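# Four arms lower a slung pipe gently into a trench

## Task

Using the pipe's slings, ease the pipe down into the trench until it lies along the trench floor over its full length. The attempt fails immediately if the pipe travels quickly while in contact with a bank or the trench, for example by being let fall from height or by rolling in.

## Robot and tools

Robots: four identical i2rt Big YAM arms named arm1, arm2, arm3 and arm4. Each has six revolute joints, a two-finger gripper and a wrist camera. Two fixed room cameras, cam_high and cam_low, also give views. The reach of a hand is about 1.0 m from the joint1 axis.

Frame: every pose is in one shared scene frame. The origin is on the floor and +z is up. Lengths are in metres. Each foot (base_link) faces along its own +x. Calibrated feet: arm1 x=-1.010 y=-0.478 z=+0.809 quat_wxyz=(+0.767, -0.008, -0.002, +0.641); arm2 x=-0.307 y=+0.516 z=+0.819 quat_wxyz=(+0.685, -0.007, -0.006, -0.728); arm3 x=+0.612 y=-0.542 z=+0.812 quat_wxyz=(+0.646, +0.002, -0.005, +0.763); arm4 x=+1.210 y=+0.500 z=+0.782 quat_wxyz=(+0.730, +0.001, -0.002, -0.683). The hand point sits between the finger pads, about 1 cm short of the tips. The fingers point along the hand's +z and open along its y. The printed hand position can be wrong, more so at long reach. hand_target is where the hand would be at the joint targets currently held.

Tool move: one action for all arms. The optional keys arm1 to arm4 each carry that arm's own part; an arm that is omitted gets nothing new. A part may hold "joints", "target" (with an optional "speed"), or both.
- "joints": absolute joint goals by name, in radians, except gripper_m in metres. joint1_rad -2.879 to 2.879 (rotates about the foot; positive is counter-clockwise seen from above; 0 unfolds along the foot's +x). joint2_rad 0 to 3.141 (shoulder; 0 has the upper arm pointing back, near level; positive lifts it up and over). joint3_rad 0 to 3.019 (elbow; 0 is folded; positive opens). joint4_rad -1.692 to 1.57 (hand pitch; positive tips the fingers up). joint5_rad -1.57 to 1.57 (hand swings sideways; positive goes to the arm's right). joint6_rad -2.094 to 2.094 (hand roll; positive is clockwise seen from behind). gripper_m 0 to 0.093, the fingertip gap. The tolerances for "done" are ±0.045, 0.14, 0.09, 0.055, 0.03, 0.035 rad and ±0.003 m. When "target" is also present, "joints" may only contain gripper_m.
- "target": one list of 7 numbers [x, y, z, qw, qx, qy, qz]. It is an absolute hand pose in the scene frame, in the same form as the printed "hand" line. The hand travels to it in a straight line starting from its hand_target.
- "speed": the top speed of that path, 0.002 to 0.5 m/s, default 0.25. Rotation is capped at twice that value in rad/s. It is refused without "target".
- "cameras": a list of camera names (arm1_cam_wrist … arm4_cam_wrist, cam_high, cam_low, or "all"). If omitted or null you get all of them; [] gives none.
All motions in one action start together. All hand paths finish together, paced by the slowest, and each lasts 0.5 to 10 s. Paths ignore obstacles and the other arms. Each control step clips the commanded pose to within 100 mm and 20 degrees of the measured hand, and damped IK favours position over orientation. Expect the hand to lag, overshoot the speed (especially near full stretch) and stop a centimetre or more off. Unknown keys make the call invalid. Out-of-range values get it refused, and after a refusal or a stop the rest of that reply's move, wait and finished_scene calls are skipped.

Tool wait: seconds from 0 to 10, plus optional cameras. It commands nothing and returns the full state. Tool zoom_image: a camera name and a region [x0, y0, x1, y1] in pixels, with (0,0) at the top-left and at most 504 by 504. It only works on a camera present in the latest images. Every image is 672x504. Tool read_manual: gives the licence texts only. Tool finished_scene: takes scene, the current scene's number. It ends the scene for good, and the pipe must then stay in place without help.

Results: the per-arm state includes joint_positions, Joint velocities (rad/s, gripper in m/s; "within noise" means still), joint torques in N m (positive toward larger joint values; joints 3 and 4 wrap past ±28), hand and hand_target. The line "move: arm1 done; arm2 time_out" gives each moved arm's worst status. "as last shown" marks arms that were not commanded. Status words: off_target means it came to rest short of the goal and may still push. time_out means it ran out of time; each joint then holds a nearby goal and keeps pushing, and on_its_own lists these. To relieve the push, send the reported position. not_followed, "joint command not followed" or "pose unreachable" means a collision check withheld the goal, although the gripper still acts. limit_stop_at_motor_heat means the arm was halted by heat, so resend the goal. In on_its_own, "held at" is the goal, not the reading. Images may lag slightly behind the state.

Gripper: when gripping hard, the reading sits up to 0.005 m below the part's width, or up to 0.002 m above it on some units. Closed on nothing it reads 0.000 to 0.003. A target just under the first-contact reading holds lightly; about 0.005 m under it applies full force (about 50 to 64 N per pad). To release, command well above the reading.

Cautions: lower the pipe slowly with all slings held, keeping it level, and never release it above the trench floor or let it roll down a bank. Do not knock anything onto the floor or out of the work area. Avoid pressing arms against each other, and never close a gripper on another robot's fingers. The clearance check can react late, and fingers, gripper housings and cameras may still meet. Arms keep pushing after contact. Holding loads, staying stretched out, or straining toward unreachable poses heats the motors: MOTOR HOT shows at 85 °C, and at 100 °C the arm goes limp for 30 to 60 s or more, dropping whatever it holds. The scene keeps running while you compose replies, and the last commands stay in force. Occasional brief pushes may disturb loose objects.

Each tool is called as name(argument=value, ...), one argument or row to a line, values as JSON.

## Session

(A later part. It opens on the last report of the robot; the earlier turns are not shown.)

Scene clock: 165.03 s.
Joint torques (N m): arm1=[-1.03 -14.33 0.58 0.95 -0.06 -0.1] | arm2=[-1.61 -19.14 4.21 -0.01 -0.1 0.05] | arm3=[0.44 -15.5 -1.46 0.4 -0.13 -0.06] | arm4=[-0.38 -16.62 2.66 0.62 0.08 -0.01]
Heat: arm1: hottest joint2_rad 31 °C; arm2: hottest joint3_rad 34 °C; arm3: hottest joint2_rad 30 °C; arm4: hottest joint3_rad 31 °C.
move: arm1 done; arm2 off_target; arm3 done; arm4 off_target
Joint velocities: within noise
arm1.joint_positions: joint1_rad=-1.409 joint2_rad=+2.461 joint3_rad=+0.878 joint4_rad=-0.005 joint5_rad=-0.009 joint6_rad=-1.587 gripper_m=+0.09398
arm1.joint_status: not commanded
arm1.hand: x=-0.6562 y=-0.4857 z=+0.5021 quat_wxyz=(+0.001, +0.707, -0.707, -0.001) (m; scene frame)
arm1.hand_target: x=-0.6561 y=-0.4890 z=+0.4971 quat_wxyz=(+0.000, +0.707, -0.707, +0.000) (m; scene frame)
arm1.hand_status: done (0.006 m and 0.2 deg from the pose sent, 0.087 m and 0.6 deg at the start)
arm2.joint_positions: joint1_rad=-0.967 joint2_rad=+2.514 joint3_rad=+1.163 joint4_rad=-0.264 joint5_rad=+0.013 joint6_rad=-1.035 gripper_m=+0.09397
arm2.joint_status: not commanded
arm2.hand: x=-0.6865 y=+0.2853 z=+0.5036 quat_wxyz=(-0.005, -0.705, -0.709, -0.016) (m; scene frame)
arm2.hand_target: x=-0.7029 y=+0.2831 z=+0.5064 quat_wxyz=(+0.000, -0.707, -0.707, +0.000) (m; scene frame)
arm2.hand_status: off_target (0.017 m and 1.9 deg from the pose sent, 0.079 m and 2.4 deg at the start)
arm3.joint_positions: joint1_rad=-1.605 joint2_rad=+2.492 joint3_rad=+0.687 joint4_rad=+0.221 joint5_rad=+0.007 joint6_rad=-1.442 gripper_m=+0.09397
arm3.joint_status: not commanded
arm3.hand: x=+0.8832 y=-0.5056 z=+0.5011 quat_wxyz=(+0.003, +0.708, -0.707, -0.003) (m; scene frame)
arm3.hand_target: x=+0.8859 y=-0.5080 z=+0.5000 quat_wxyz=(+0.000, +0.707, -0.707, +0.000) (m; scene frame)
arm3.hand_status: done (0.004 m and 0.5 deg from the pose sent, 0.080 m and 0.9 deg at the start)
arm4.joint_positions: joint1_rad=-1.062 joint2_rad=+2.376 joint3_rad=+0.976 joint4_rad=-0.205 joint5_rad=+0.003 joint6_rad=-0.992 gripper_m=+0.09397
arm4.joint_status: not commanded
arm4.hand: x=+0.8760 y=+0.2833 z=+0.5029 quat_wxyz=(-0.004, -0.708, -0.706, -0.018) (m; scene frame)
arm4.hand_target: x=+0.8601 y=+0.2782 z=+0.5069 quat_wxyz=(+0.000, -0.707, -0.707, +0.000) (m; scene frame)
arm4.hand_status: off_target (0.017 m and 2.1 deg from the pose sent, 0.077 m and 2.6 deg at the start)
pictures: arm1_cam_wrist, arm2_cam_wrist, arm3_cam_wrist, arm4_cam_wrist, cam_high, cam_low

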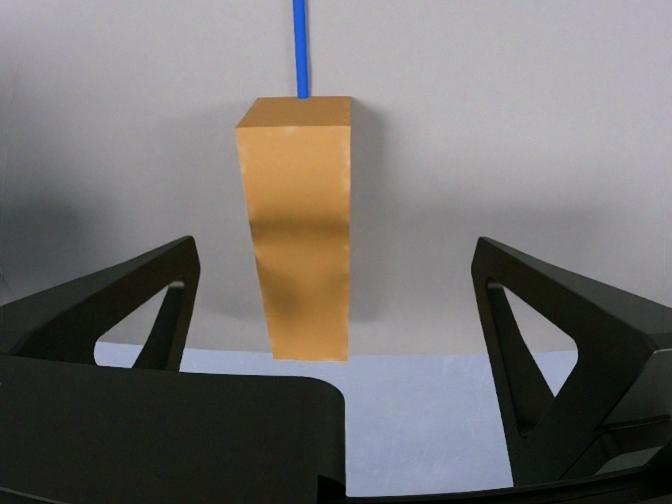

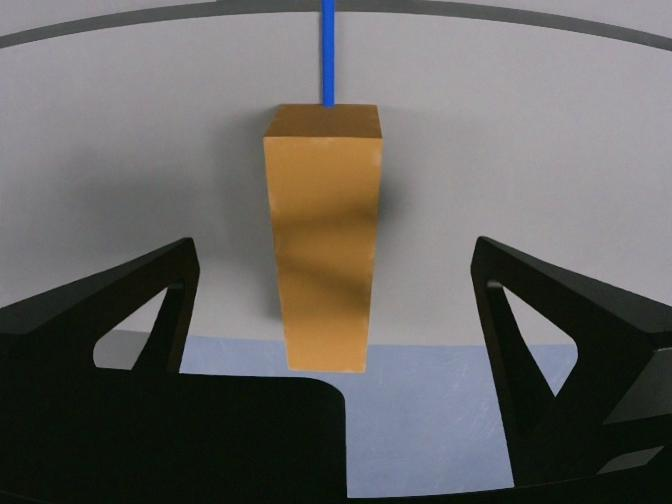

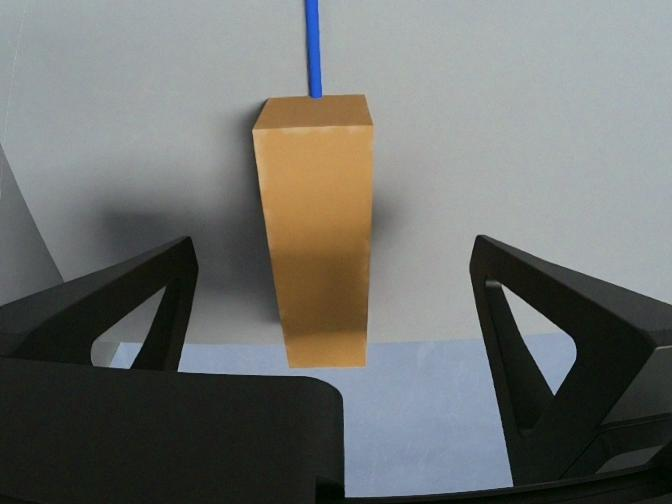

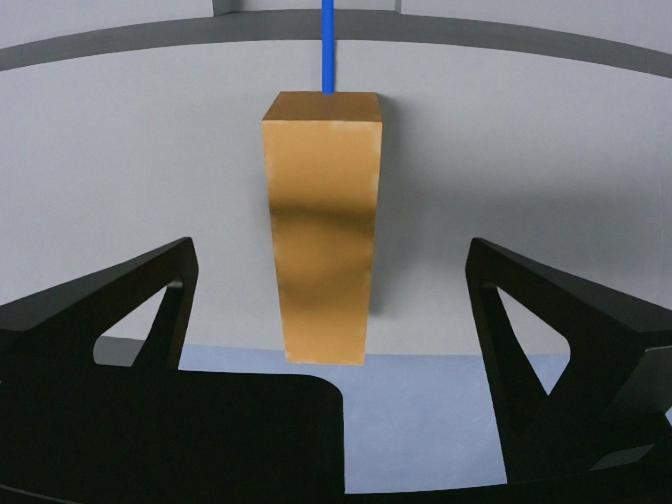

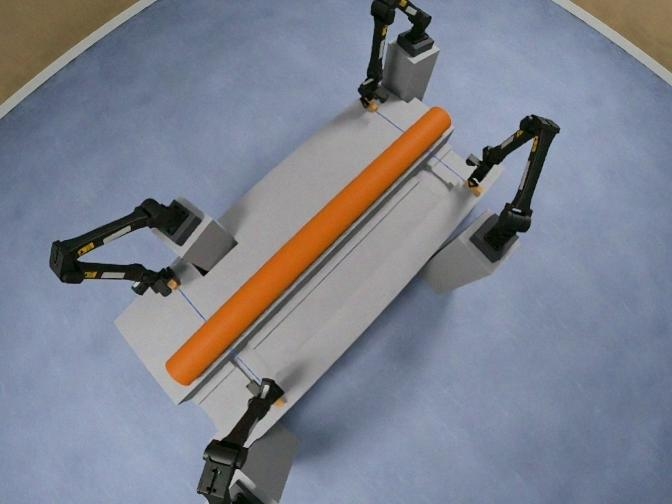

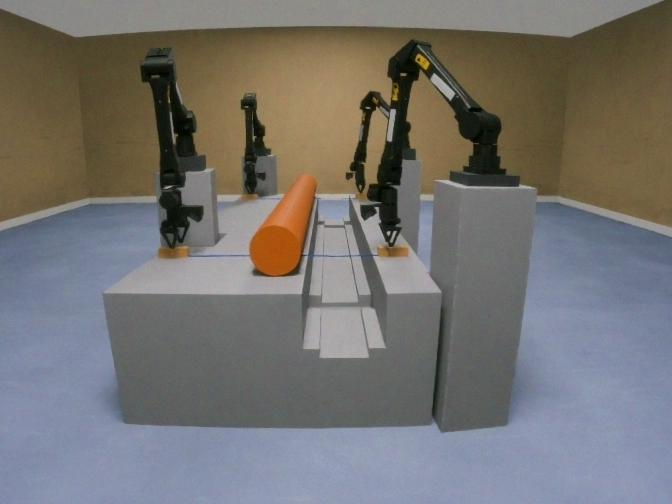

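move(
  arm1={"target": [-0.667, -0.487, 0.466, 0, 0.7071, -0.7071, 0], "speed": 0.1},
  arm2={"target": [-0.7005, 0.283, 0.474, 0, 0.7071, 0.7071, 0], "speed": 0.1},
  arm3={"target": [0.880, -0.508, 0.470, 0, 0.7071, -0.7071, 0], "speed": 0.1},
  arm4={"target": [0.863, 0.278, 0.475, 0, 0.7071, 0.7071, 0], "speed": 0.1},
)

zoom_image(
  camera="cam_low",
  region=[140, 190, 240, 265],
)

zoom_image(
  camera="cam_low",
  region=[340, 190, 440, 265],
)

Scene clock: 176.00 s.
Joint torques (N m): arm1=[-0.32 -14.33 -0.16 0.83 -0.09 -0.09] | arm2=[-1.49 -18.67 3.82 0.05 -0.1 0.08] | arm3=[0.67 -15.21 -1.77 0.5 -0.14 -0.04] | arm4=[-0.09 -16.32 2.22 0.62 0.07 0.04]
Heat: arm1: hottest joint2_rad 31 °C; arm2: hottest joint3_rad 33 °C; arm3: hottest joint2_rad 30 °C; arm4: hottest joint3_rad 31 °C.
move: arm1 done; arm2 off_target; arm3 done; arm4 off_target
Joint velocities: within noise
arm1.joint_positions: joint1_rad=-1.409 joint2_rad=+2.547 joint3_rad=+0.901 joint4_rad=+0.065 joint5_rad=-0.009 joint6_rad=-1.587 gripper_m=+0.09398
arm1.joint_status: not commanded
arm1.hand: x=-0.6635 y=-0.4858 z=+0.4731 quat_wxyz=(-0.001, +0.707, -0.707, +0.001) (m; scene frame)
arm1.hand_target: x=-0.6669 y=-0.4869 z=+0.4662 quat_wxyz=(+0.000, +0.707, -0.707, +0.000) (m; scene frame)
arm1.hand_status: done (0.008 m and 0.2 deg from the pose sent, 0.038 m and 0.2 deg at the start)
arm2.joint_positions: joint1_rad=-0.967 joint2_rad=+2.588 joint3_rad=+1.205 joint4_rad=-0.224 joint5_rad=+0.013 joint6_rad=-1.036 gripper_m=+0.09397
arm2.joint_status: not commanded
arm2.hand: x=-0.6873 y=+0.2843 z=+0.4747 quat_wxyz=(-0.004, -0.704, -0.710, -0.013) (m; scene frame)
arm2.hand_target: x=-0.7004 y=+0.2830 z=+0.4743 quat_wxyz=(+0.000, -0.707, -0.707, +0.000) (m; scene frame)
arm2.hand_status: off_target (0.013 m and 1.6 deg from the pose sent, 0.033 m and 1.9 deg at the start)
arm3.joint_positions: joint1_rad=-1.605 joint2_rad=+2.589 joint3_rad=+0.729 joint4_rad=+0.281 joint5_rad=+0.007 joint6_rad=-1.442 gripper_m=+0.09397
arm3.joint_status: not commanded
arm3.hand: x=+0.8794 y=-0.5058 z=+0.4725 quat_wxyz=(+0.001, +0.708, -0.706, -0.002) (m; scene frame)
arm3.hand_target: x=+0.8799 y=-0.5080 z=+0.4700 quat_wxyz=(+0.000, +0.707, -0.707, +0.000) (m; scene frame)
arm3.hand_status: done (0.003 m and 0.3 deg from the pose sent, 0.031 m and 0.5 deg at the start)
arm4.joint_positions: joint1_rad=-1.062 joint2_rad=+2.457 joint3_rad=+1.010 joint4_rad=-0.153 joint5_rad=+0.003 joint6_rad=-0.992 gripper_m=+0.09397
arm4.joint_status: not commanded
arm4.hand: x=+0.8760 y=+0.2832 z=+0.4736 quat_wxyz=(-0.004, -0.708, -0.706, -0.015) (m; scene frame)
arm4.hand_target: x=+0.8631 y=+0.2782 z=+0.4752 quat_wxyz=(+0.000, -0.707, -0.707, +0.000) (m; scene frame)
arm4.hand_status: off_target (0.014 m and 1.8 deg from the pose sent, 0.031 m and 2.1 deg at the start)
pictures: arm1_cam_wrist, arm2_cam_wrist, arm3_cam_wrist, arm4_cam_wrist, cam_high, cam_low

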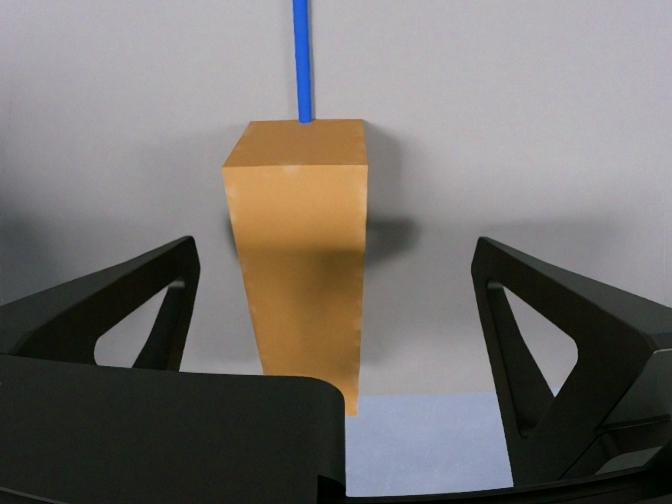

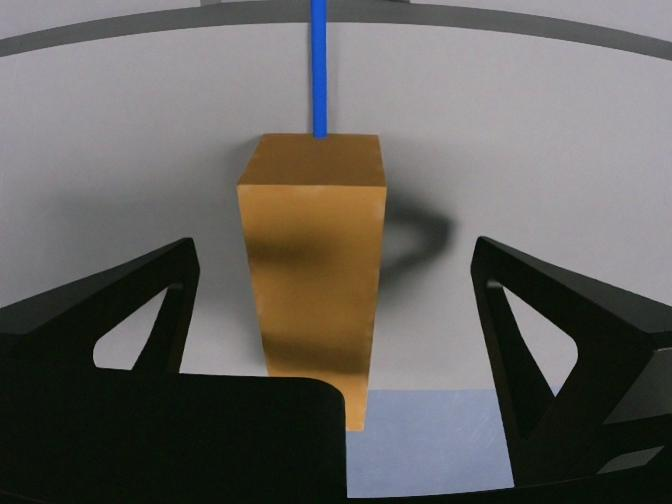

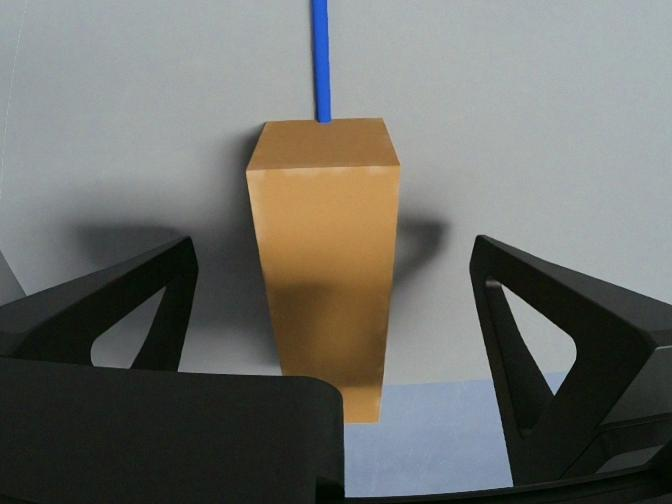

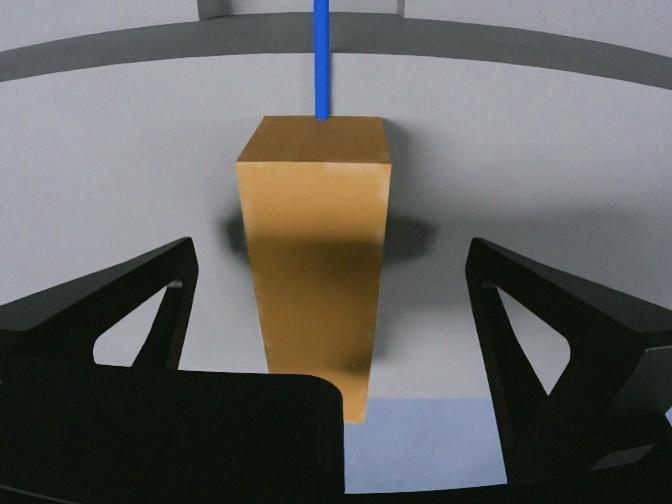

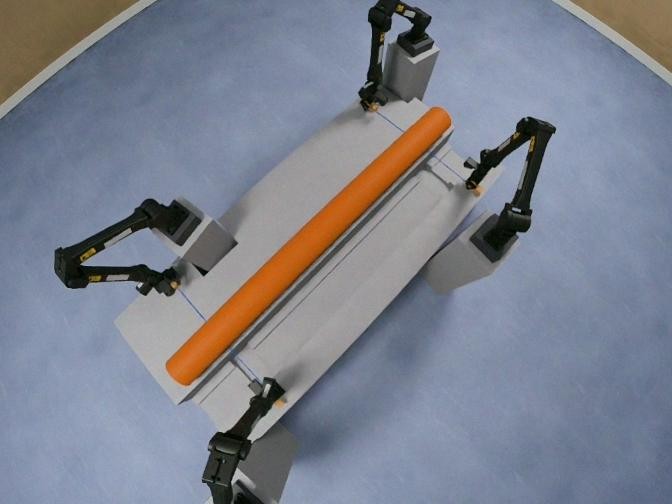

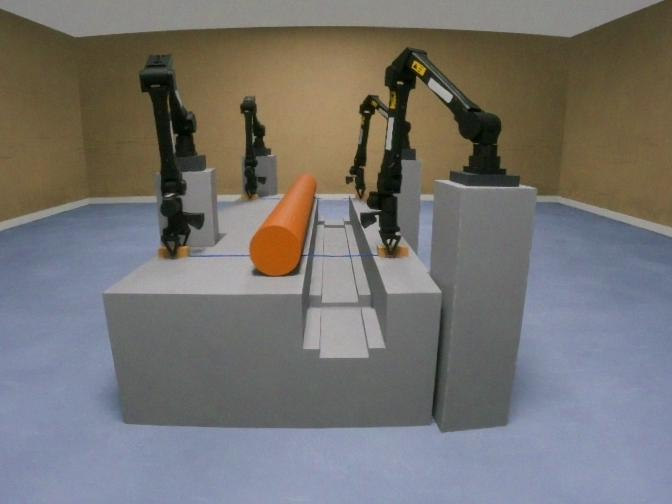

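Scaled by 5.040.

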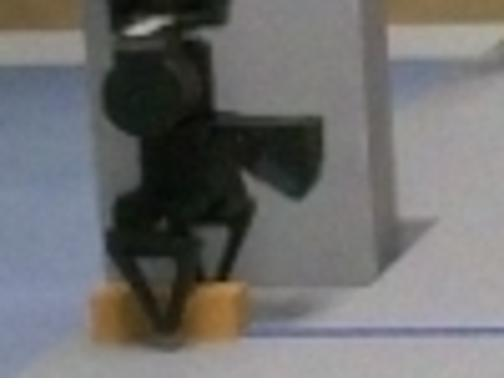

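Scaled by 5.040.

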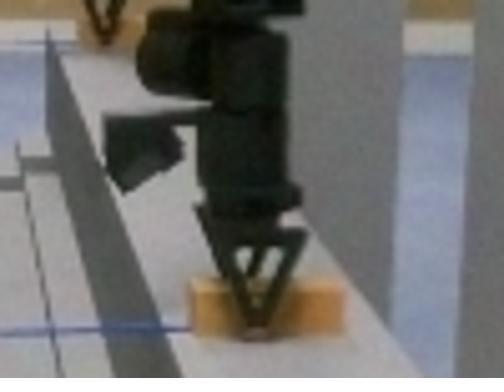

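move(
  arm1={"target": [-0.672, -0.487, 0.459, 0, 0.7071, -0.7071, 0], "speed": 0.1, "joints": {"gripper_m": 0.065}},
  arm2={"target": [-0.698, 0.283, 0.466, 0, 0.7071, 0.7071, 0], "speed": 0.1, "joints": {"gripper_m": 0.065}},
  arm3={"target": [0.879, -0.508, 0.463, 0, 0.7071, -0.7071, 0], "speed": 0.1, "joints": {"gripper_m": 0.065}},
  arm4={"target": [0.867, 0.278, 0.468, 0, 0.7071, 0.7071, 0], "speed": 0.1, "joints": {"gripper_m": 0.065}},
  cameras=["arm1_cam_wrist", "arm2_cam_wrist", "arm3_cam_wrist", "arm4_cam_wrist"],
)

Scene clock: 186.20 s.
Joint torques (N m): arm1=[-0.09 -13.74 -0.14 1.02 -0.08 -0.04] | arm2=[-1.32 -17.9 3.81 0.05 -0.11 0.11] | arm3=[0.67 -14.51 -1.83 0.43 -0.14 -0.04] | arm4=[0.26 -15.62 2.22 0.64 0.06 0.1]
Heat: arm1: hottest joint2_rad 31 °C; arm2: hottest joint2_rad 32 °C; arm3: hottest joint2_rad 31 °C; arm4: hottest joint3_rad 31 °C.
move: arm1 off_target; arm2 done; arm3 done; arm4 off_target
Joint velocities: within noise
arm1.joint_positions: joint1_rad=-1.409 joint2_rad=+2.563 joint3_rad=+0.901 joint4_rad=+0.086 joint5_rad=-0.009 joint6_rad=-1.587 gripper_m=+0.06510
arm1.joint_status: all done
arm1.hand: x=-0.6653 y=-0.4859 z=+0.4682 quat_wxyz=(-0.003, +0.707, -0.707, +0.003) (m; scene frame)
arm1.hand_target: x=-0.6721 y=-0.4869 z=+0.4594 quat_wxyz=(+0.000, +0.707, -0.707, +0.000) (m; scene frame)
arm1.hand_status: off_target (0.011 m and 0.6 deg from the pose sent, 0.016 m and 0.2 deg at the start)
arm2.joint_positions: joint1_rad=-0.967 joint2_rad=+2.599 joint3_rad=+1.212 joint4_rad=-0.211 joint5_rad=+0.013 joint6_rad=-1.036 gripper_m=+0.06507
arm2.joint_status: all done
arm2.hand: x=-0.6892 y=+0.2831 z=+0.4705 quat_wxyz=(-0.003, -0.704, -0.710, -0.008) (m; scene frame)
arm2.hand_target: x=-0.6980 y=+0.2830 z=+0.4663 quat_wxyz=(+0.000, -0.707, -0.707, +0.000) (m; scene frame)
arm2.hand_status: done (0.010 m and 1.1 deg from the pose sent, 0.014 m and 1.6 deg at the start)
arm3.joint_positions: joint1_rad=-1.605 joint2_rad=+2.604 joint3_rad=+0.741 joint4_rad=+0.292 joint5_rad=+0.007 joint6_rad=-1.442 gripper_m=+0.06510
arm3.joint_status: all done
arm3.hand: x=+0.8823 y=-0.5054 z=+0.4675 quat_wxyz=(-0.002, +0.708, -0.706, +0.000) (m; scene frame)
arm3.hand_target: x=+0.8789 y=-0.5080 z=+0.4632 quat_wxyz=(+0.000, +0.707, -0.707, +0.000) (m; scene frame)
arm3.hand_status: done (0.006 m and 0.3 deg from the pose sent, 0.010 m and 0.3 deg at the start)
arm4.joint_positions: joint1_rad=-1.062 joint2_rad=+2.467 joint3_rad=+1.010 joint4_rad=-0.135 joint5_rad=+0.003 joint6_rad=-0.992 gripper_m=+0.06511
arm4.joint_status: all done
arm4.hand: x=+0.8761 y=+0.2832 z=+0.4698 quat_wxyz=(-0.003, -0.708, -0.706, -0.011) (m; scene frame)
arm4.hand_target: x=+0.8672 y=+0.2782 z=+0.4682 quat_wxyz=(+0.000, -0.707, -0.707, +0.000) (m; scene frame)
arm4.hand_status: off_target (0.011 m and 1.3 deg from the pose sent, 0.012 m and 1.8 deg at the start)
pictures: arm1_cam_wrist, arm2_cam_wrist, arm3_cam_wrist, arm4_cam_wrist

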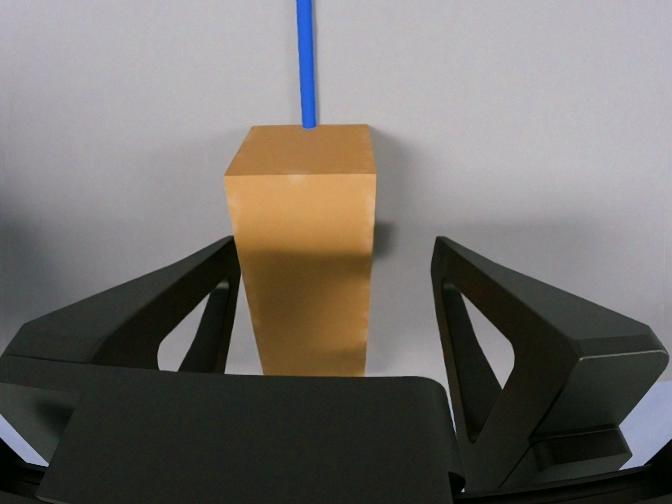

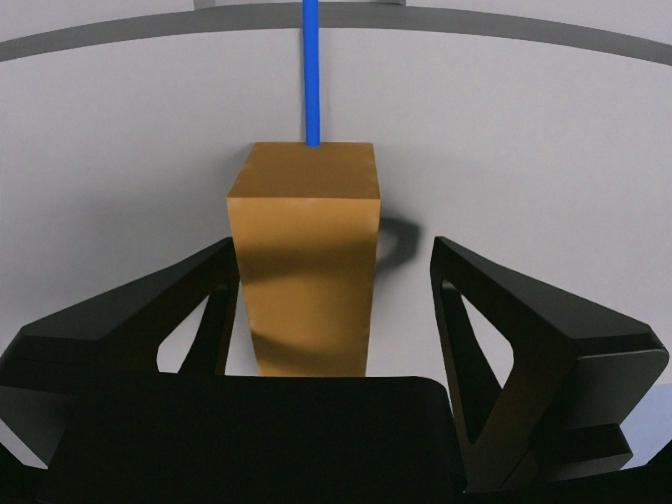

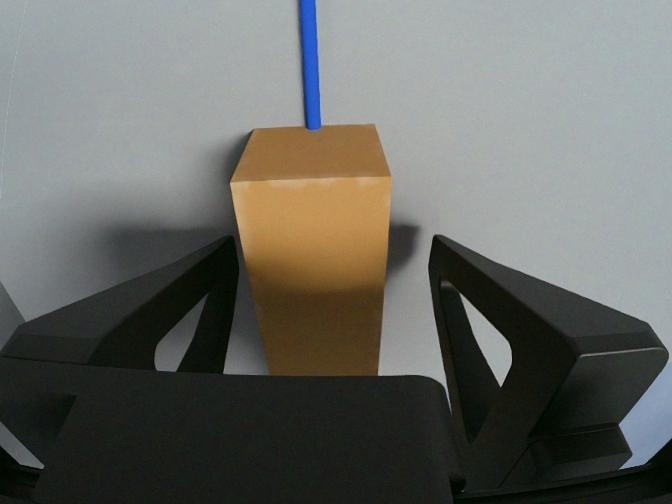

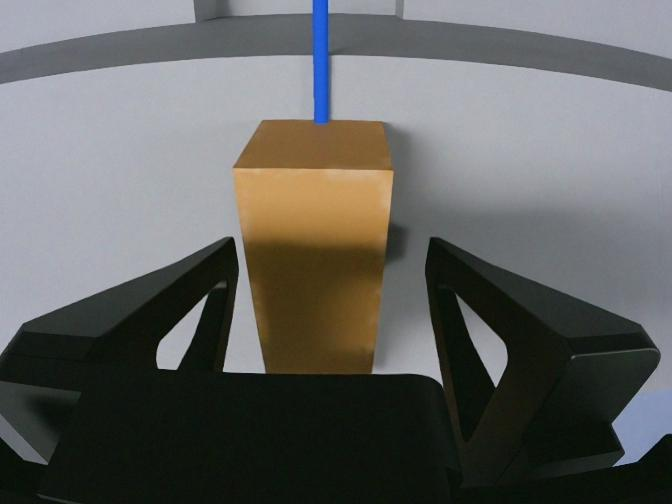

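move(
  arm1={"joints": {"gripper_m": 0.028}},
  arm2={"joints": {"gripper_m": 0.028}},
  arm3={"joints": {"gripper_m": 0.028}},
  arm4={"joints": {"gripper_m": 0.028}},
)

Scene clock: 190.43 s.
Joint torques (N m): arm1=[-0.32 -13.74 -0.08 0.8 -0.1 -0.03] | arm2=[-1.26 -18.02 3.74 0.01 -0.11 0.1] | arm3=[0.62 -14.62 -1.8 0.42 -0.14 -0.04] | arm4=[0.26 -15.62 2.11 0.64 0.06 0.11]
Heat: arm1: hottest joint2_rad 31 °C; arm2: hottest joint2_rad 32 °C; arm3: hottest joint2_rad 30 °C; arm4: hottest joint3_rad 30 °C.
move: arm1 off_target; arm2 off_target; arm3 off_target; arm4 off_target
Joint velocities: within noise
arm1.joint_positions: joint1_rad=-1.409 joint2_rad=+2.563 joint3_rad=+0.901 joint4_rad=+0.086 joint5_rad=-0.009 joint6_rad=-1.587 gripper_m=+0.03389
arm1.joint_status: gripper_m off_target (ended at +0.03393, target +0.02800)
arm1.hand: x=-0.6655 y=-0.4859 z=+0.4681 quat_wxyz=(-0.003, +0.707, -0.707, +0.003) (m; scene frame)
arm1.hand_target: x=-0.6722 y=-0.4869 z=+0.4593 quat_wxyz=(+0.000, +0.707, -0.707, +0.000) (m; scene frame)
arm1.hand_status: not commanded
arm2.joint_positions: joint1_rad=-0.967 joint2_rad=+2.600 joint3_rad=+1.212 joint4_rad=-0.210 joint5_rad=+0.013 joint6_rad=-1.035 gripper_m=+0.03442
arm2.joint_status: gripper_m off_target (ended at +0.03446, target +0.02800)
arm2.hand: x=-0.6896 y=+0.2829 z=+0.4704 quat_wxyz=(-0.002, -0.705, -0.709, -0.008) (m; scene frame)
arm2.hand_target: x=-0.6979 y=+0.2831 z=+0.4662 quat_wxyz=(+0.000, -0.707, -0.707, +0.000) (m; scene frame)
arm2.hand_status: not commanded
arm3.joint_positions: joint1_rad=-1.605 joint2_rad=+2.605 joint3_rad=+0.741 joint4_rad=+0.293 joint5_rad=+0.007 joint6_rad=-1.442 gripper_m=+0.03466
arm3.joint_status: gripper_m off_target (ended at +0.03469, target +0.02800)
arm3.hand: x=+0.8824 y=-0.5054 z=+0.4674 quat_wxyz=(-0.002, +0.708, -0.706, +0.001) (m; scene frame)
arm3.hand_target: x=+0.8789 y=-0.5080 z=+0.4631 quat_wxyz=(+0.000, +0.707, -0.707, +0.000) (m; scene frame)
arm3.hand_status: not commanded
arm4.joint_positions: joint1_rad=-1.062 joint2_rad=+2.467 joint3_rad=+1.012 joint4_rad=-0.135 joint5_rad=+0.003 joint6_rad=-0.992 gripper_m=+0.03475
arm4.joint_status: gripper_m off_target (ended at +0.03478, target +0.02800)
arm4.hand: x=+0.8754 y=+0.2828 z=+0.4698 quat_wxyz=(-0.003, -0.708, -0.706, -0.010) (m; scene frame)
arm4.hand_target: x=+0.8671 y=+0.2781 z=+0.4682 quat_wxyz=(+0.000, -0.707, -0.707, +0.000) (m; scene frame)
arm4.hand_status: not commanded
pictures: arm1_cam_wrist, arm2_cam_wrist, arm3_cam_wrist, arm4_cam_wrist, cam_high, cam_low

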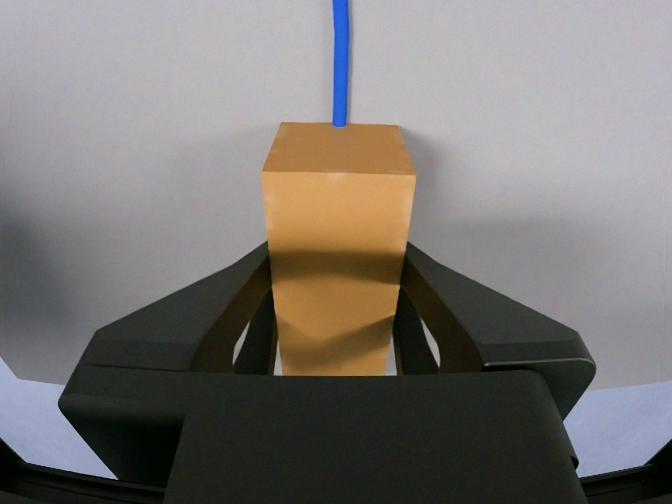

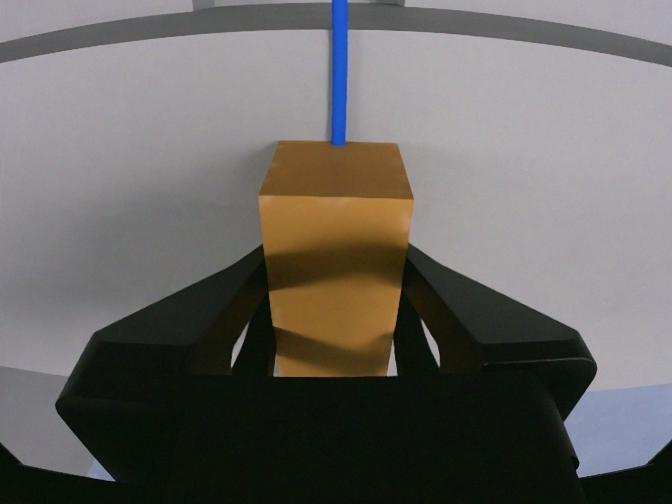

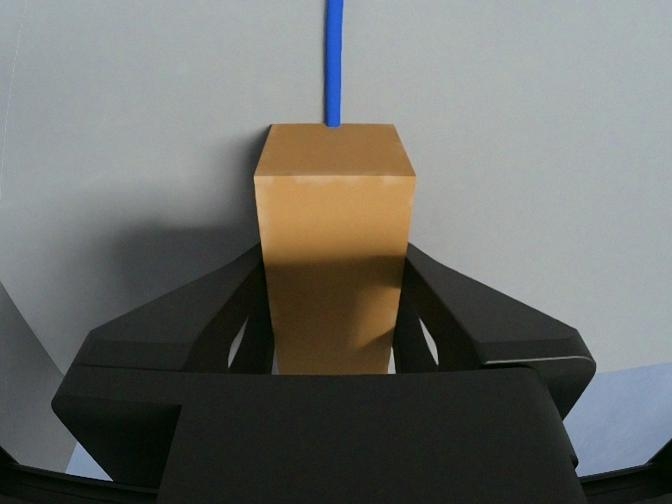

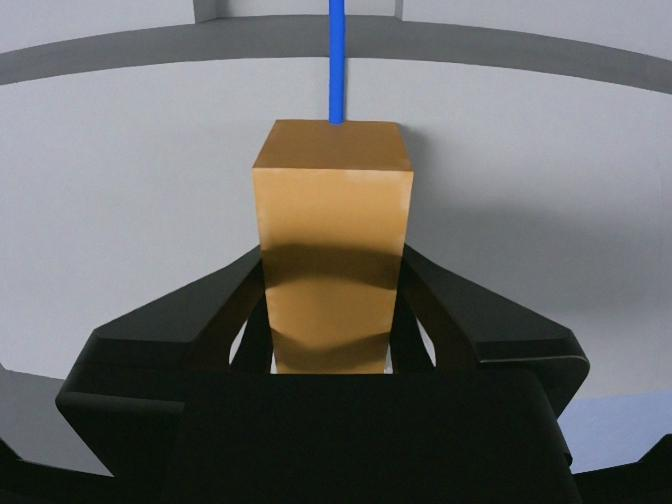

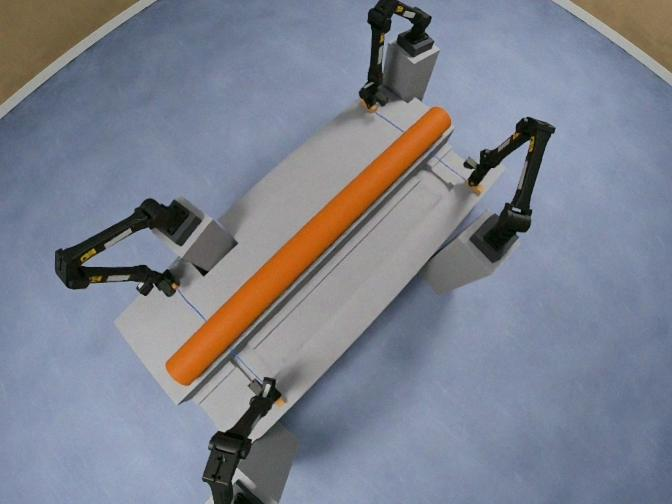

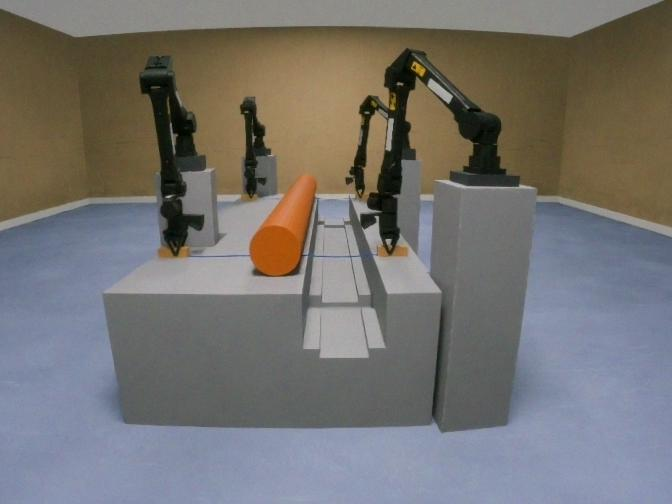

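move(
  arm1={"target": [-0.668, -0.30, 0.73, 0, 0.7071, -0.7071, 0], "speed": 0.15},
  arm2={"target": [-0.690, 0.07, 0.73, 0, 0.7071, 0.7071, 0], "speed": 0.15},
  arm3={"target": [0.880, -0.30, 0.73, 0, 0.7071, -0.7071, 0], "speed": 0.15},
  arm4={"target": [0.874, 0.07, 0.73, 0, 0.7071, 0.7071, 0], "speed": 0.15},
)

zoom_image(
  camera="cam_low",
  region=[140, 140, 460, 370],
)

Scene clock: 221.20 s.
Joint torques (N m): arm1=[0.44 -14.15 6.48 -0.1 -0.1 0.05] | arm2=[0.15 -22.65 11.14 -0.94 -0.14 0.24] | arm3=[1.49 -15.5 5.55 -0.39 -0.24 0.09] | arm4=[0.62 -20.6 8.94 -0.34 0.07 0.31]
Heat: arm1: hottest joint2_rad 31 °C; arm2: hottest joint2_rad 34 °C; arm3: hottest joint2_rad 30 °C; arm4: hottest joint3_rad 30 °C.
move: arm1 off_target; arm2 off_target; arm3 off_target; arm4 off_target
Joint velocities: within noise
arm1.joint_positions: joint1_rad=-0.919 joint2_rad=+1.816 joint3_rad=+0.795 joint4_rad=-0.579 joint5_rad=-0.015 joint6_rad=-1.103 gripper_m=+0.03390
arm1.joint_status: not commanded
arm1.hand: x=-0.6790 y=-0.3074 z=+0.7217 quat_wxyz=(+0.010, +0.709, -0.705, -0.003) (m; scene frame)
arm1.hand_target: x=-0.6681 y=-0.3000 z=+0.7301 quat_wxyz=(+0.000, +0.707, -0.707, +0.000) (m; scene frame)
arm1.hand_status: off_target (0.016 m and 1.3 deg from the pose sent, 0.321 m and 0.5 deg at the start)
arm2.joint_positions: joint1_rad=-0.655 joint2_rad=+2.211 joint3_rad=+1.451 joint4_rad=-0.865 joint5_rad=+0.010 joint6_rad=-0.716 gripper_m=+0.03443
arm2.joint_status: not commanded
arm2.hand: x=-0.6803 y=+0.0887 z=+0.7123 quat_wxyz=(+0.001, -0.707, -0.707, -0.020) (m; scene frame)
arm2.hand_target: x=-0.6894 y=+0.0705 z=+0.7305 quat_wxyz=(+0.000, -0.707, -0.707, +0.000) (m; scene frame)
arm2.hand_status: off_target (0.028 m and 2.3 deg from the pose sent, 0.336 m and 1.0 deg at the start)
arm3.joint_positions: joint1_rad=-1.002 joint2_rad=+1.784 joint3_rad=+0.727 joint4_rad=-0.544 joint5_rad=+0.006 joint6_rad=-0.841 gripper_m=+0.03466
arm3.joint_status: not commanded
arm3.hand: x=+0.8719 y=-0.3092 z=+0.7228 quat_wxyz=(+0.011, +0.709, -0.706, +0.000) (m; scene frame)
arm3.hand_target: x=+0.8799 y=-0.3002 z=+0.7301 quat_wxyz=(+0.000, +0.707, -0.707, +0.000) (m; scene frame)
arm3.hand_status: off_target (0.014 m and 1.3 deg from the pose sent, 0.333 m and 0.3 deg at the start)
arm4.joint_positions: joint1_rad=-0.732 joint2_rad=+2.056 joint3_rad=+1.293 joint4_rad=-0.862 joint5_rad=+0.004 joint6_rad=-0.675 gripper_m=+0.03475
arm4.joint_status: not commanded
arm4.hand: x=+0.8872 y=+0.0902 z=+0.7061 quat_wxyz=(+0.003, -0.703, -0.710, -0.027) (m; scene frame)
arm4.hand_target: x=+0.8747 y=+0.0707 z=+0.7304 quat_wxyz=(+0.000, -0.707, -0.707, +0.000) (m; scene frame)
arm4.hand_status: off_target (0.034 m and 3.2 deg from the pose sent, 0.336 m and 1.2 deg at the start)
pictures: arm1_cam_wrist, arm2_cam_wrist, arm3_cam_wrist, arm4_cam_wrist, cam_high, cam_low

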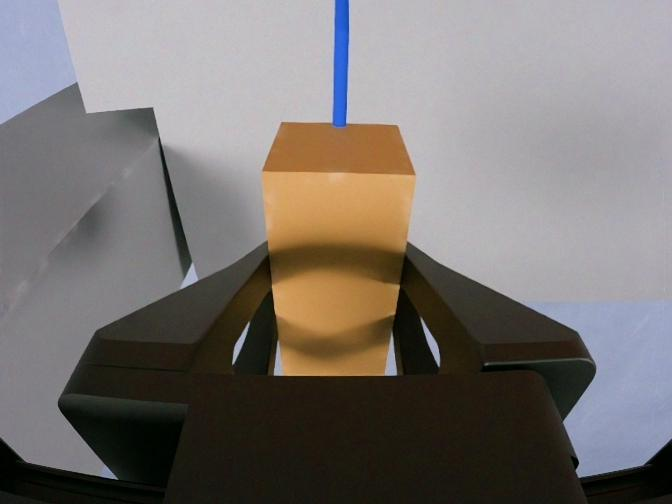

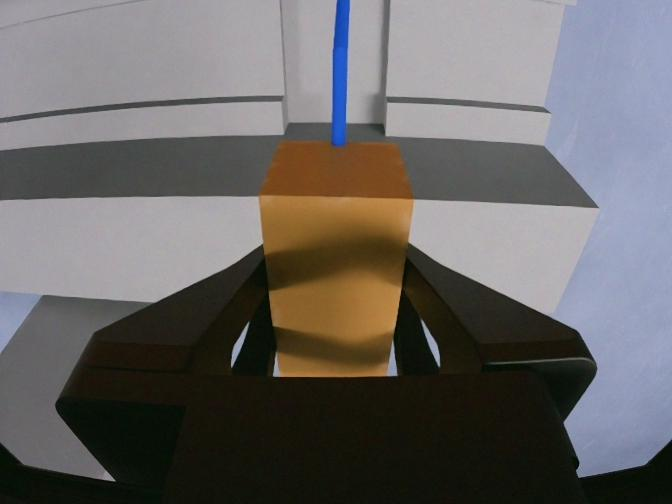

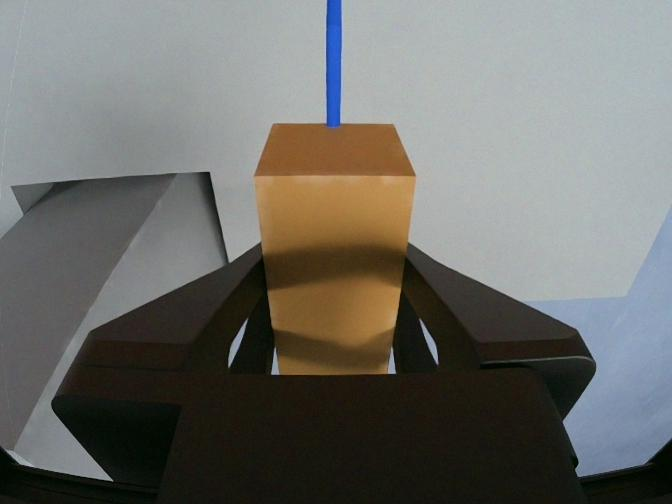

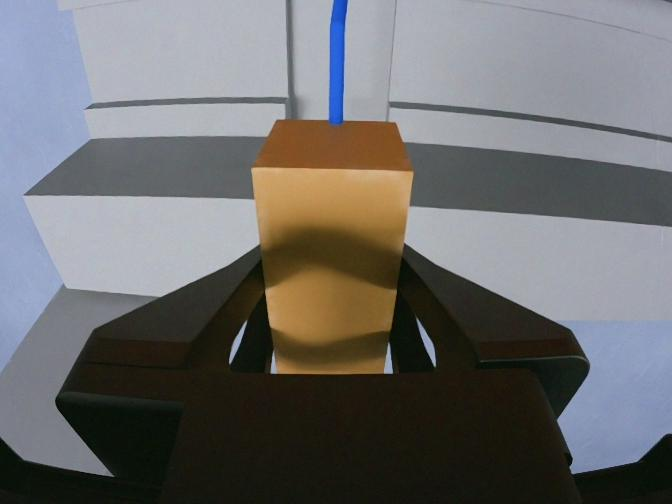

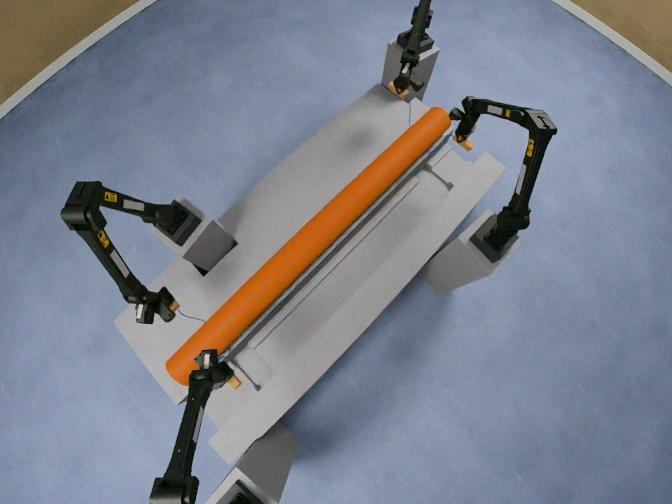

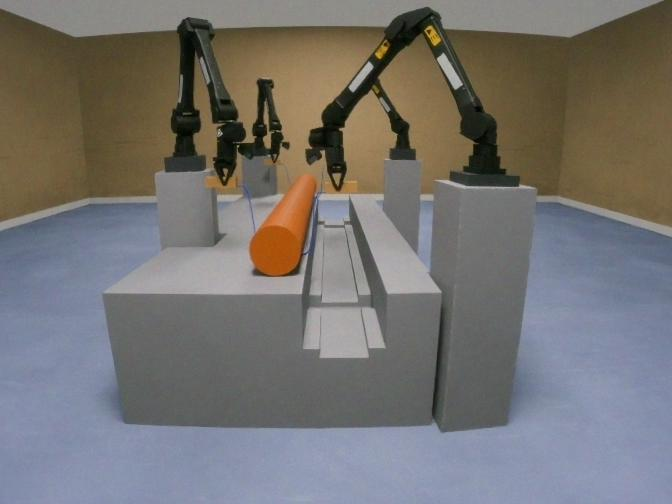

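Scaled by 1.575.

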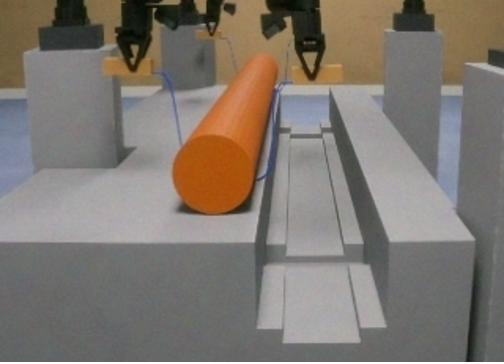

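move(
  arm1={"target": [-0.668, -0.271, 0.753, 0, 0.7071, -0.7071, 0], "speed": 0.1},
  arm2={"target": [-0.690, 0.034, 0.763, 0, 0.7071, 0.7071, 0], "speed": 0.1},
  arm3={"target": [0.884, -0.269, 0.752, 0, 0.7071, -0.7071, 0], "speed": 0.1},
  arm4={"target": [0.868, 0.033, 0.769, 0, 0.7071, 0.7071, 0], "speed": 0.1},
  cameras=["cam_low", "cam_high", "arm3_cam_wrist"],
)

zoom_image(
  camera="cam_low",
  region=[180, 140, 380, 300],
)

Scene clock: 240.30 s.
Joint torques (N m): arm1=[0.15 -15.15 7.39 0.14 -0.11 0.1] | arm2=[-0.15 -22.95 12.44 -0.96 -0.15 0.17] | arm3=[1.73 -16.91 6.48 -0.42 -0.27 0.1] | arm4=[0.85 -20.78 10.09 -0.35 0.06 0.31]
Heat: arm1: hottest joint2_rad 32 °C; arm2: hottest joint2_rad 35 °C; arm3: hottest joint2_rad 32 °C; arm4: hottest joint3_rad 33 °C.
move: arm1 off_target; arm2 off_target; arm3 off_target; arm4 off_target
Joint velocities: within noise
arm1.joint_positions: joint1_rad=-0.857 joint2_rad=+1.791 joint3_rad=+0.839 joint4_rad=-0.661 joint5_rad=-0.015 joint6_rad=-1.039 gripper_m=+0.03390
arm1.joint_status: not commanded
arm1.hand: x=-0.6819 y=-0.2820 z=+0.7400 quat_wxyz=(+0.017, +0.708, -0.706, -0.004) (m; scene frame)
arm1.hand_target: x=-0.6682 y=-0.2712 z=+0.7532 quat_wxyz=(+0.000, +0.707, -0.707, +0.000) (m; scene frame)
arm1.hand_status: off_target (0.022 m and 2.0 deg from the pose sent, 0.049 m and 1.3 deg at the start)
arm2.joint_positions: joint1_rad=-0.617 joint2_rad=+2.211 joint3_rad=+1.565 joint4_rad=-0.978 joint5_rad=+0.009 joint6_rad=-0.677 gripper_m=+0.03443
arm2.joint_status: not commanded
arm2.hand: x=-0.6820 y=+0.0533 z=+0.7464 quat_wxyz=(+0.002, -0.708, -0.706, -0.019) (m; scene frame)
arm2.hand_target: x=-0.6895 y=+0.0346 z=+0.7635 quat_wxyz=(+0.000, -0.707, -0.707, +0.000) (m; scene frame)
arm2.hand_status: off_target (0.027 m and 2.2 deg from the pose sent, 0.075 m and 2.3 deg at the start)
arm3.joint_positions: joint1_rad=-0.952 joint2_rad=+1.779 joint3_rad=+0.799 joint4_rad=-0.637 joint5_rad=+0.006 joint6_rad=-0.788 gripper_m=+0.03466
arm3.joint_status: not commanded
arm3.hand: x=+0.8739 y=-0.2830 z=+0.7395 quat_wxyz=(+0.018, +0.707, -0.706, +0.001) (m; scene frame)
arm3.hand_target: x=+0.8837 y=-0.2692 z=+0.7521 quat_wxyz=(+0.000, +0.707, -0.707, +0.000) (m; scene frame)
arm3.hand_status: off_target (0.021 m and 2.1 deg from the pose sent, 0.051 m and 1.3 deg at the start)
arm4.joint_positions: joint1_rad=-0.703 joint2_rad=+2.056 joint3_rad=+1.430 joint4_rad=-0.996 joint5_rad=+0.004 joint6_rad=-0.644 gripper_m=+0.03475
arm4.joint_status: not commanded
arm4.hand: x=+0.8786 y=+0.0535 z=+0.7463 quat_wxyz=(+0.003, -0.704, -0.709, -0.025) (m; scene frame)
arm4.hand_target: x=+0.8687 y=+0.0340 z=+0.7693 quat_wxyz=(+0.000, -0.707, -0.707, +0.000) (m; scene frame)
arm4.hand_status: off_target (0.032 m and 3.0 deg from the pose sent, 0.087 m and 3.2 deg at the start)
pictures: arm3_cam_wrist, cam_high, cam_low

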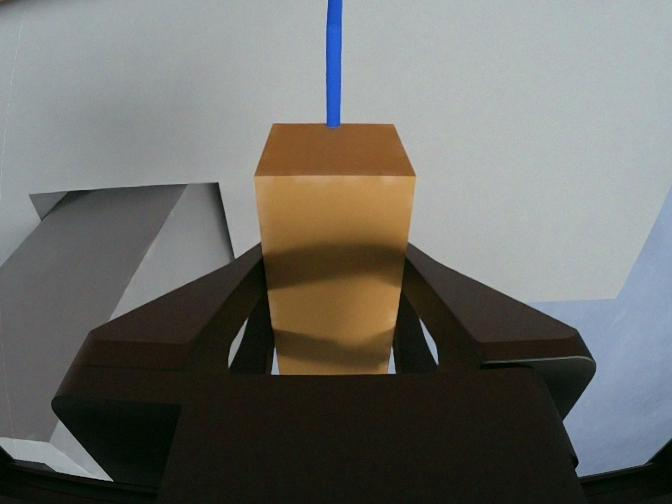

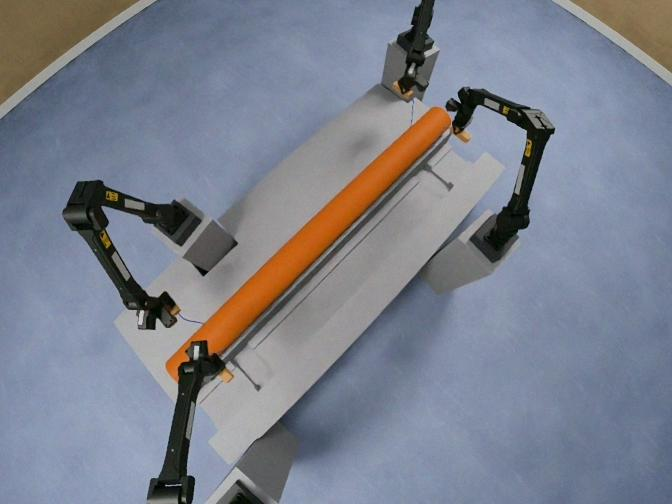

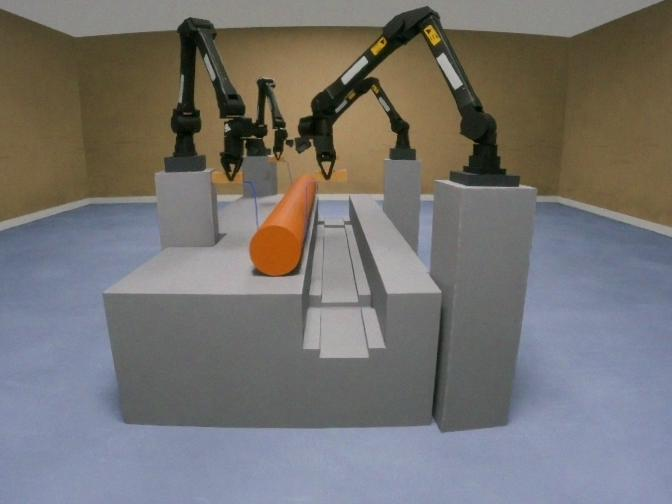

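Scaled by 2.520.

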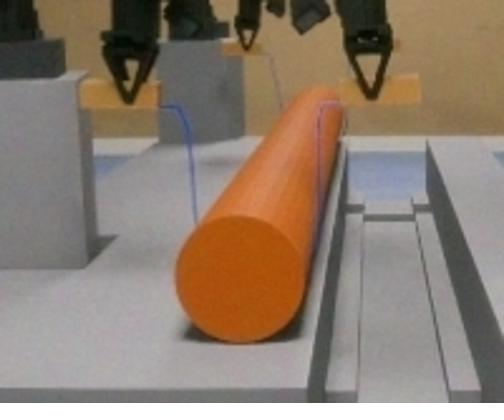

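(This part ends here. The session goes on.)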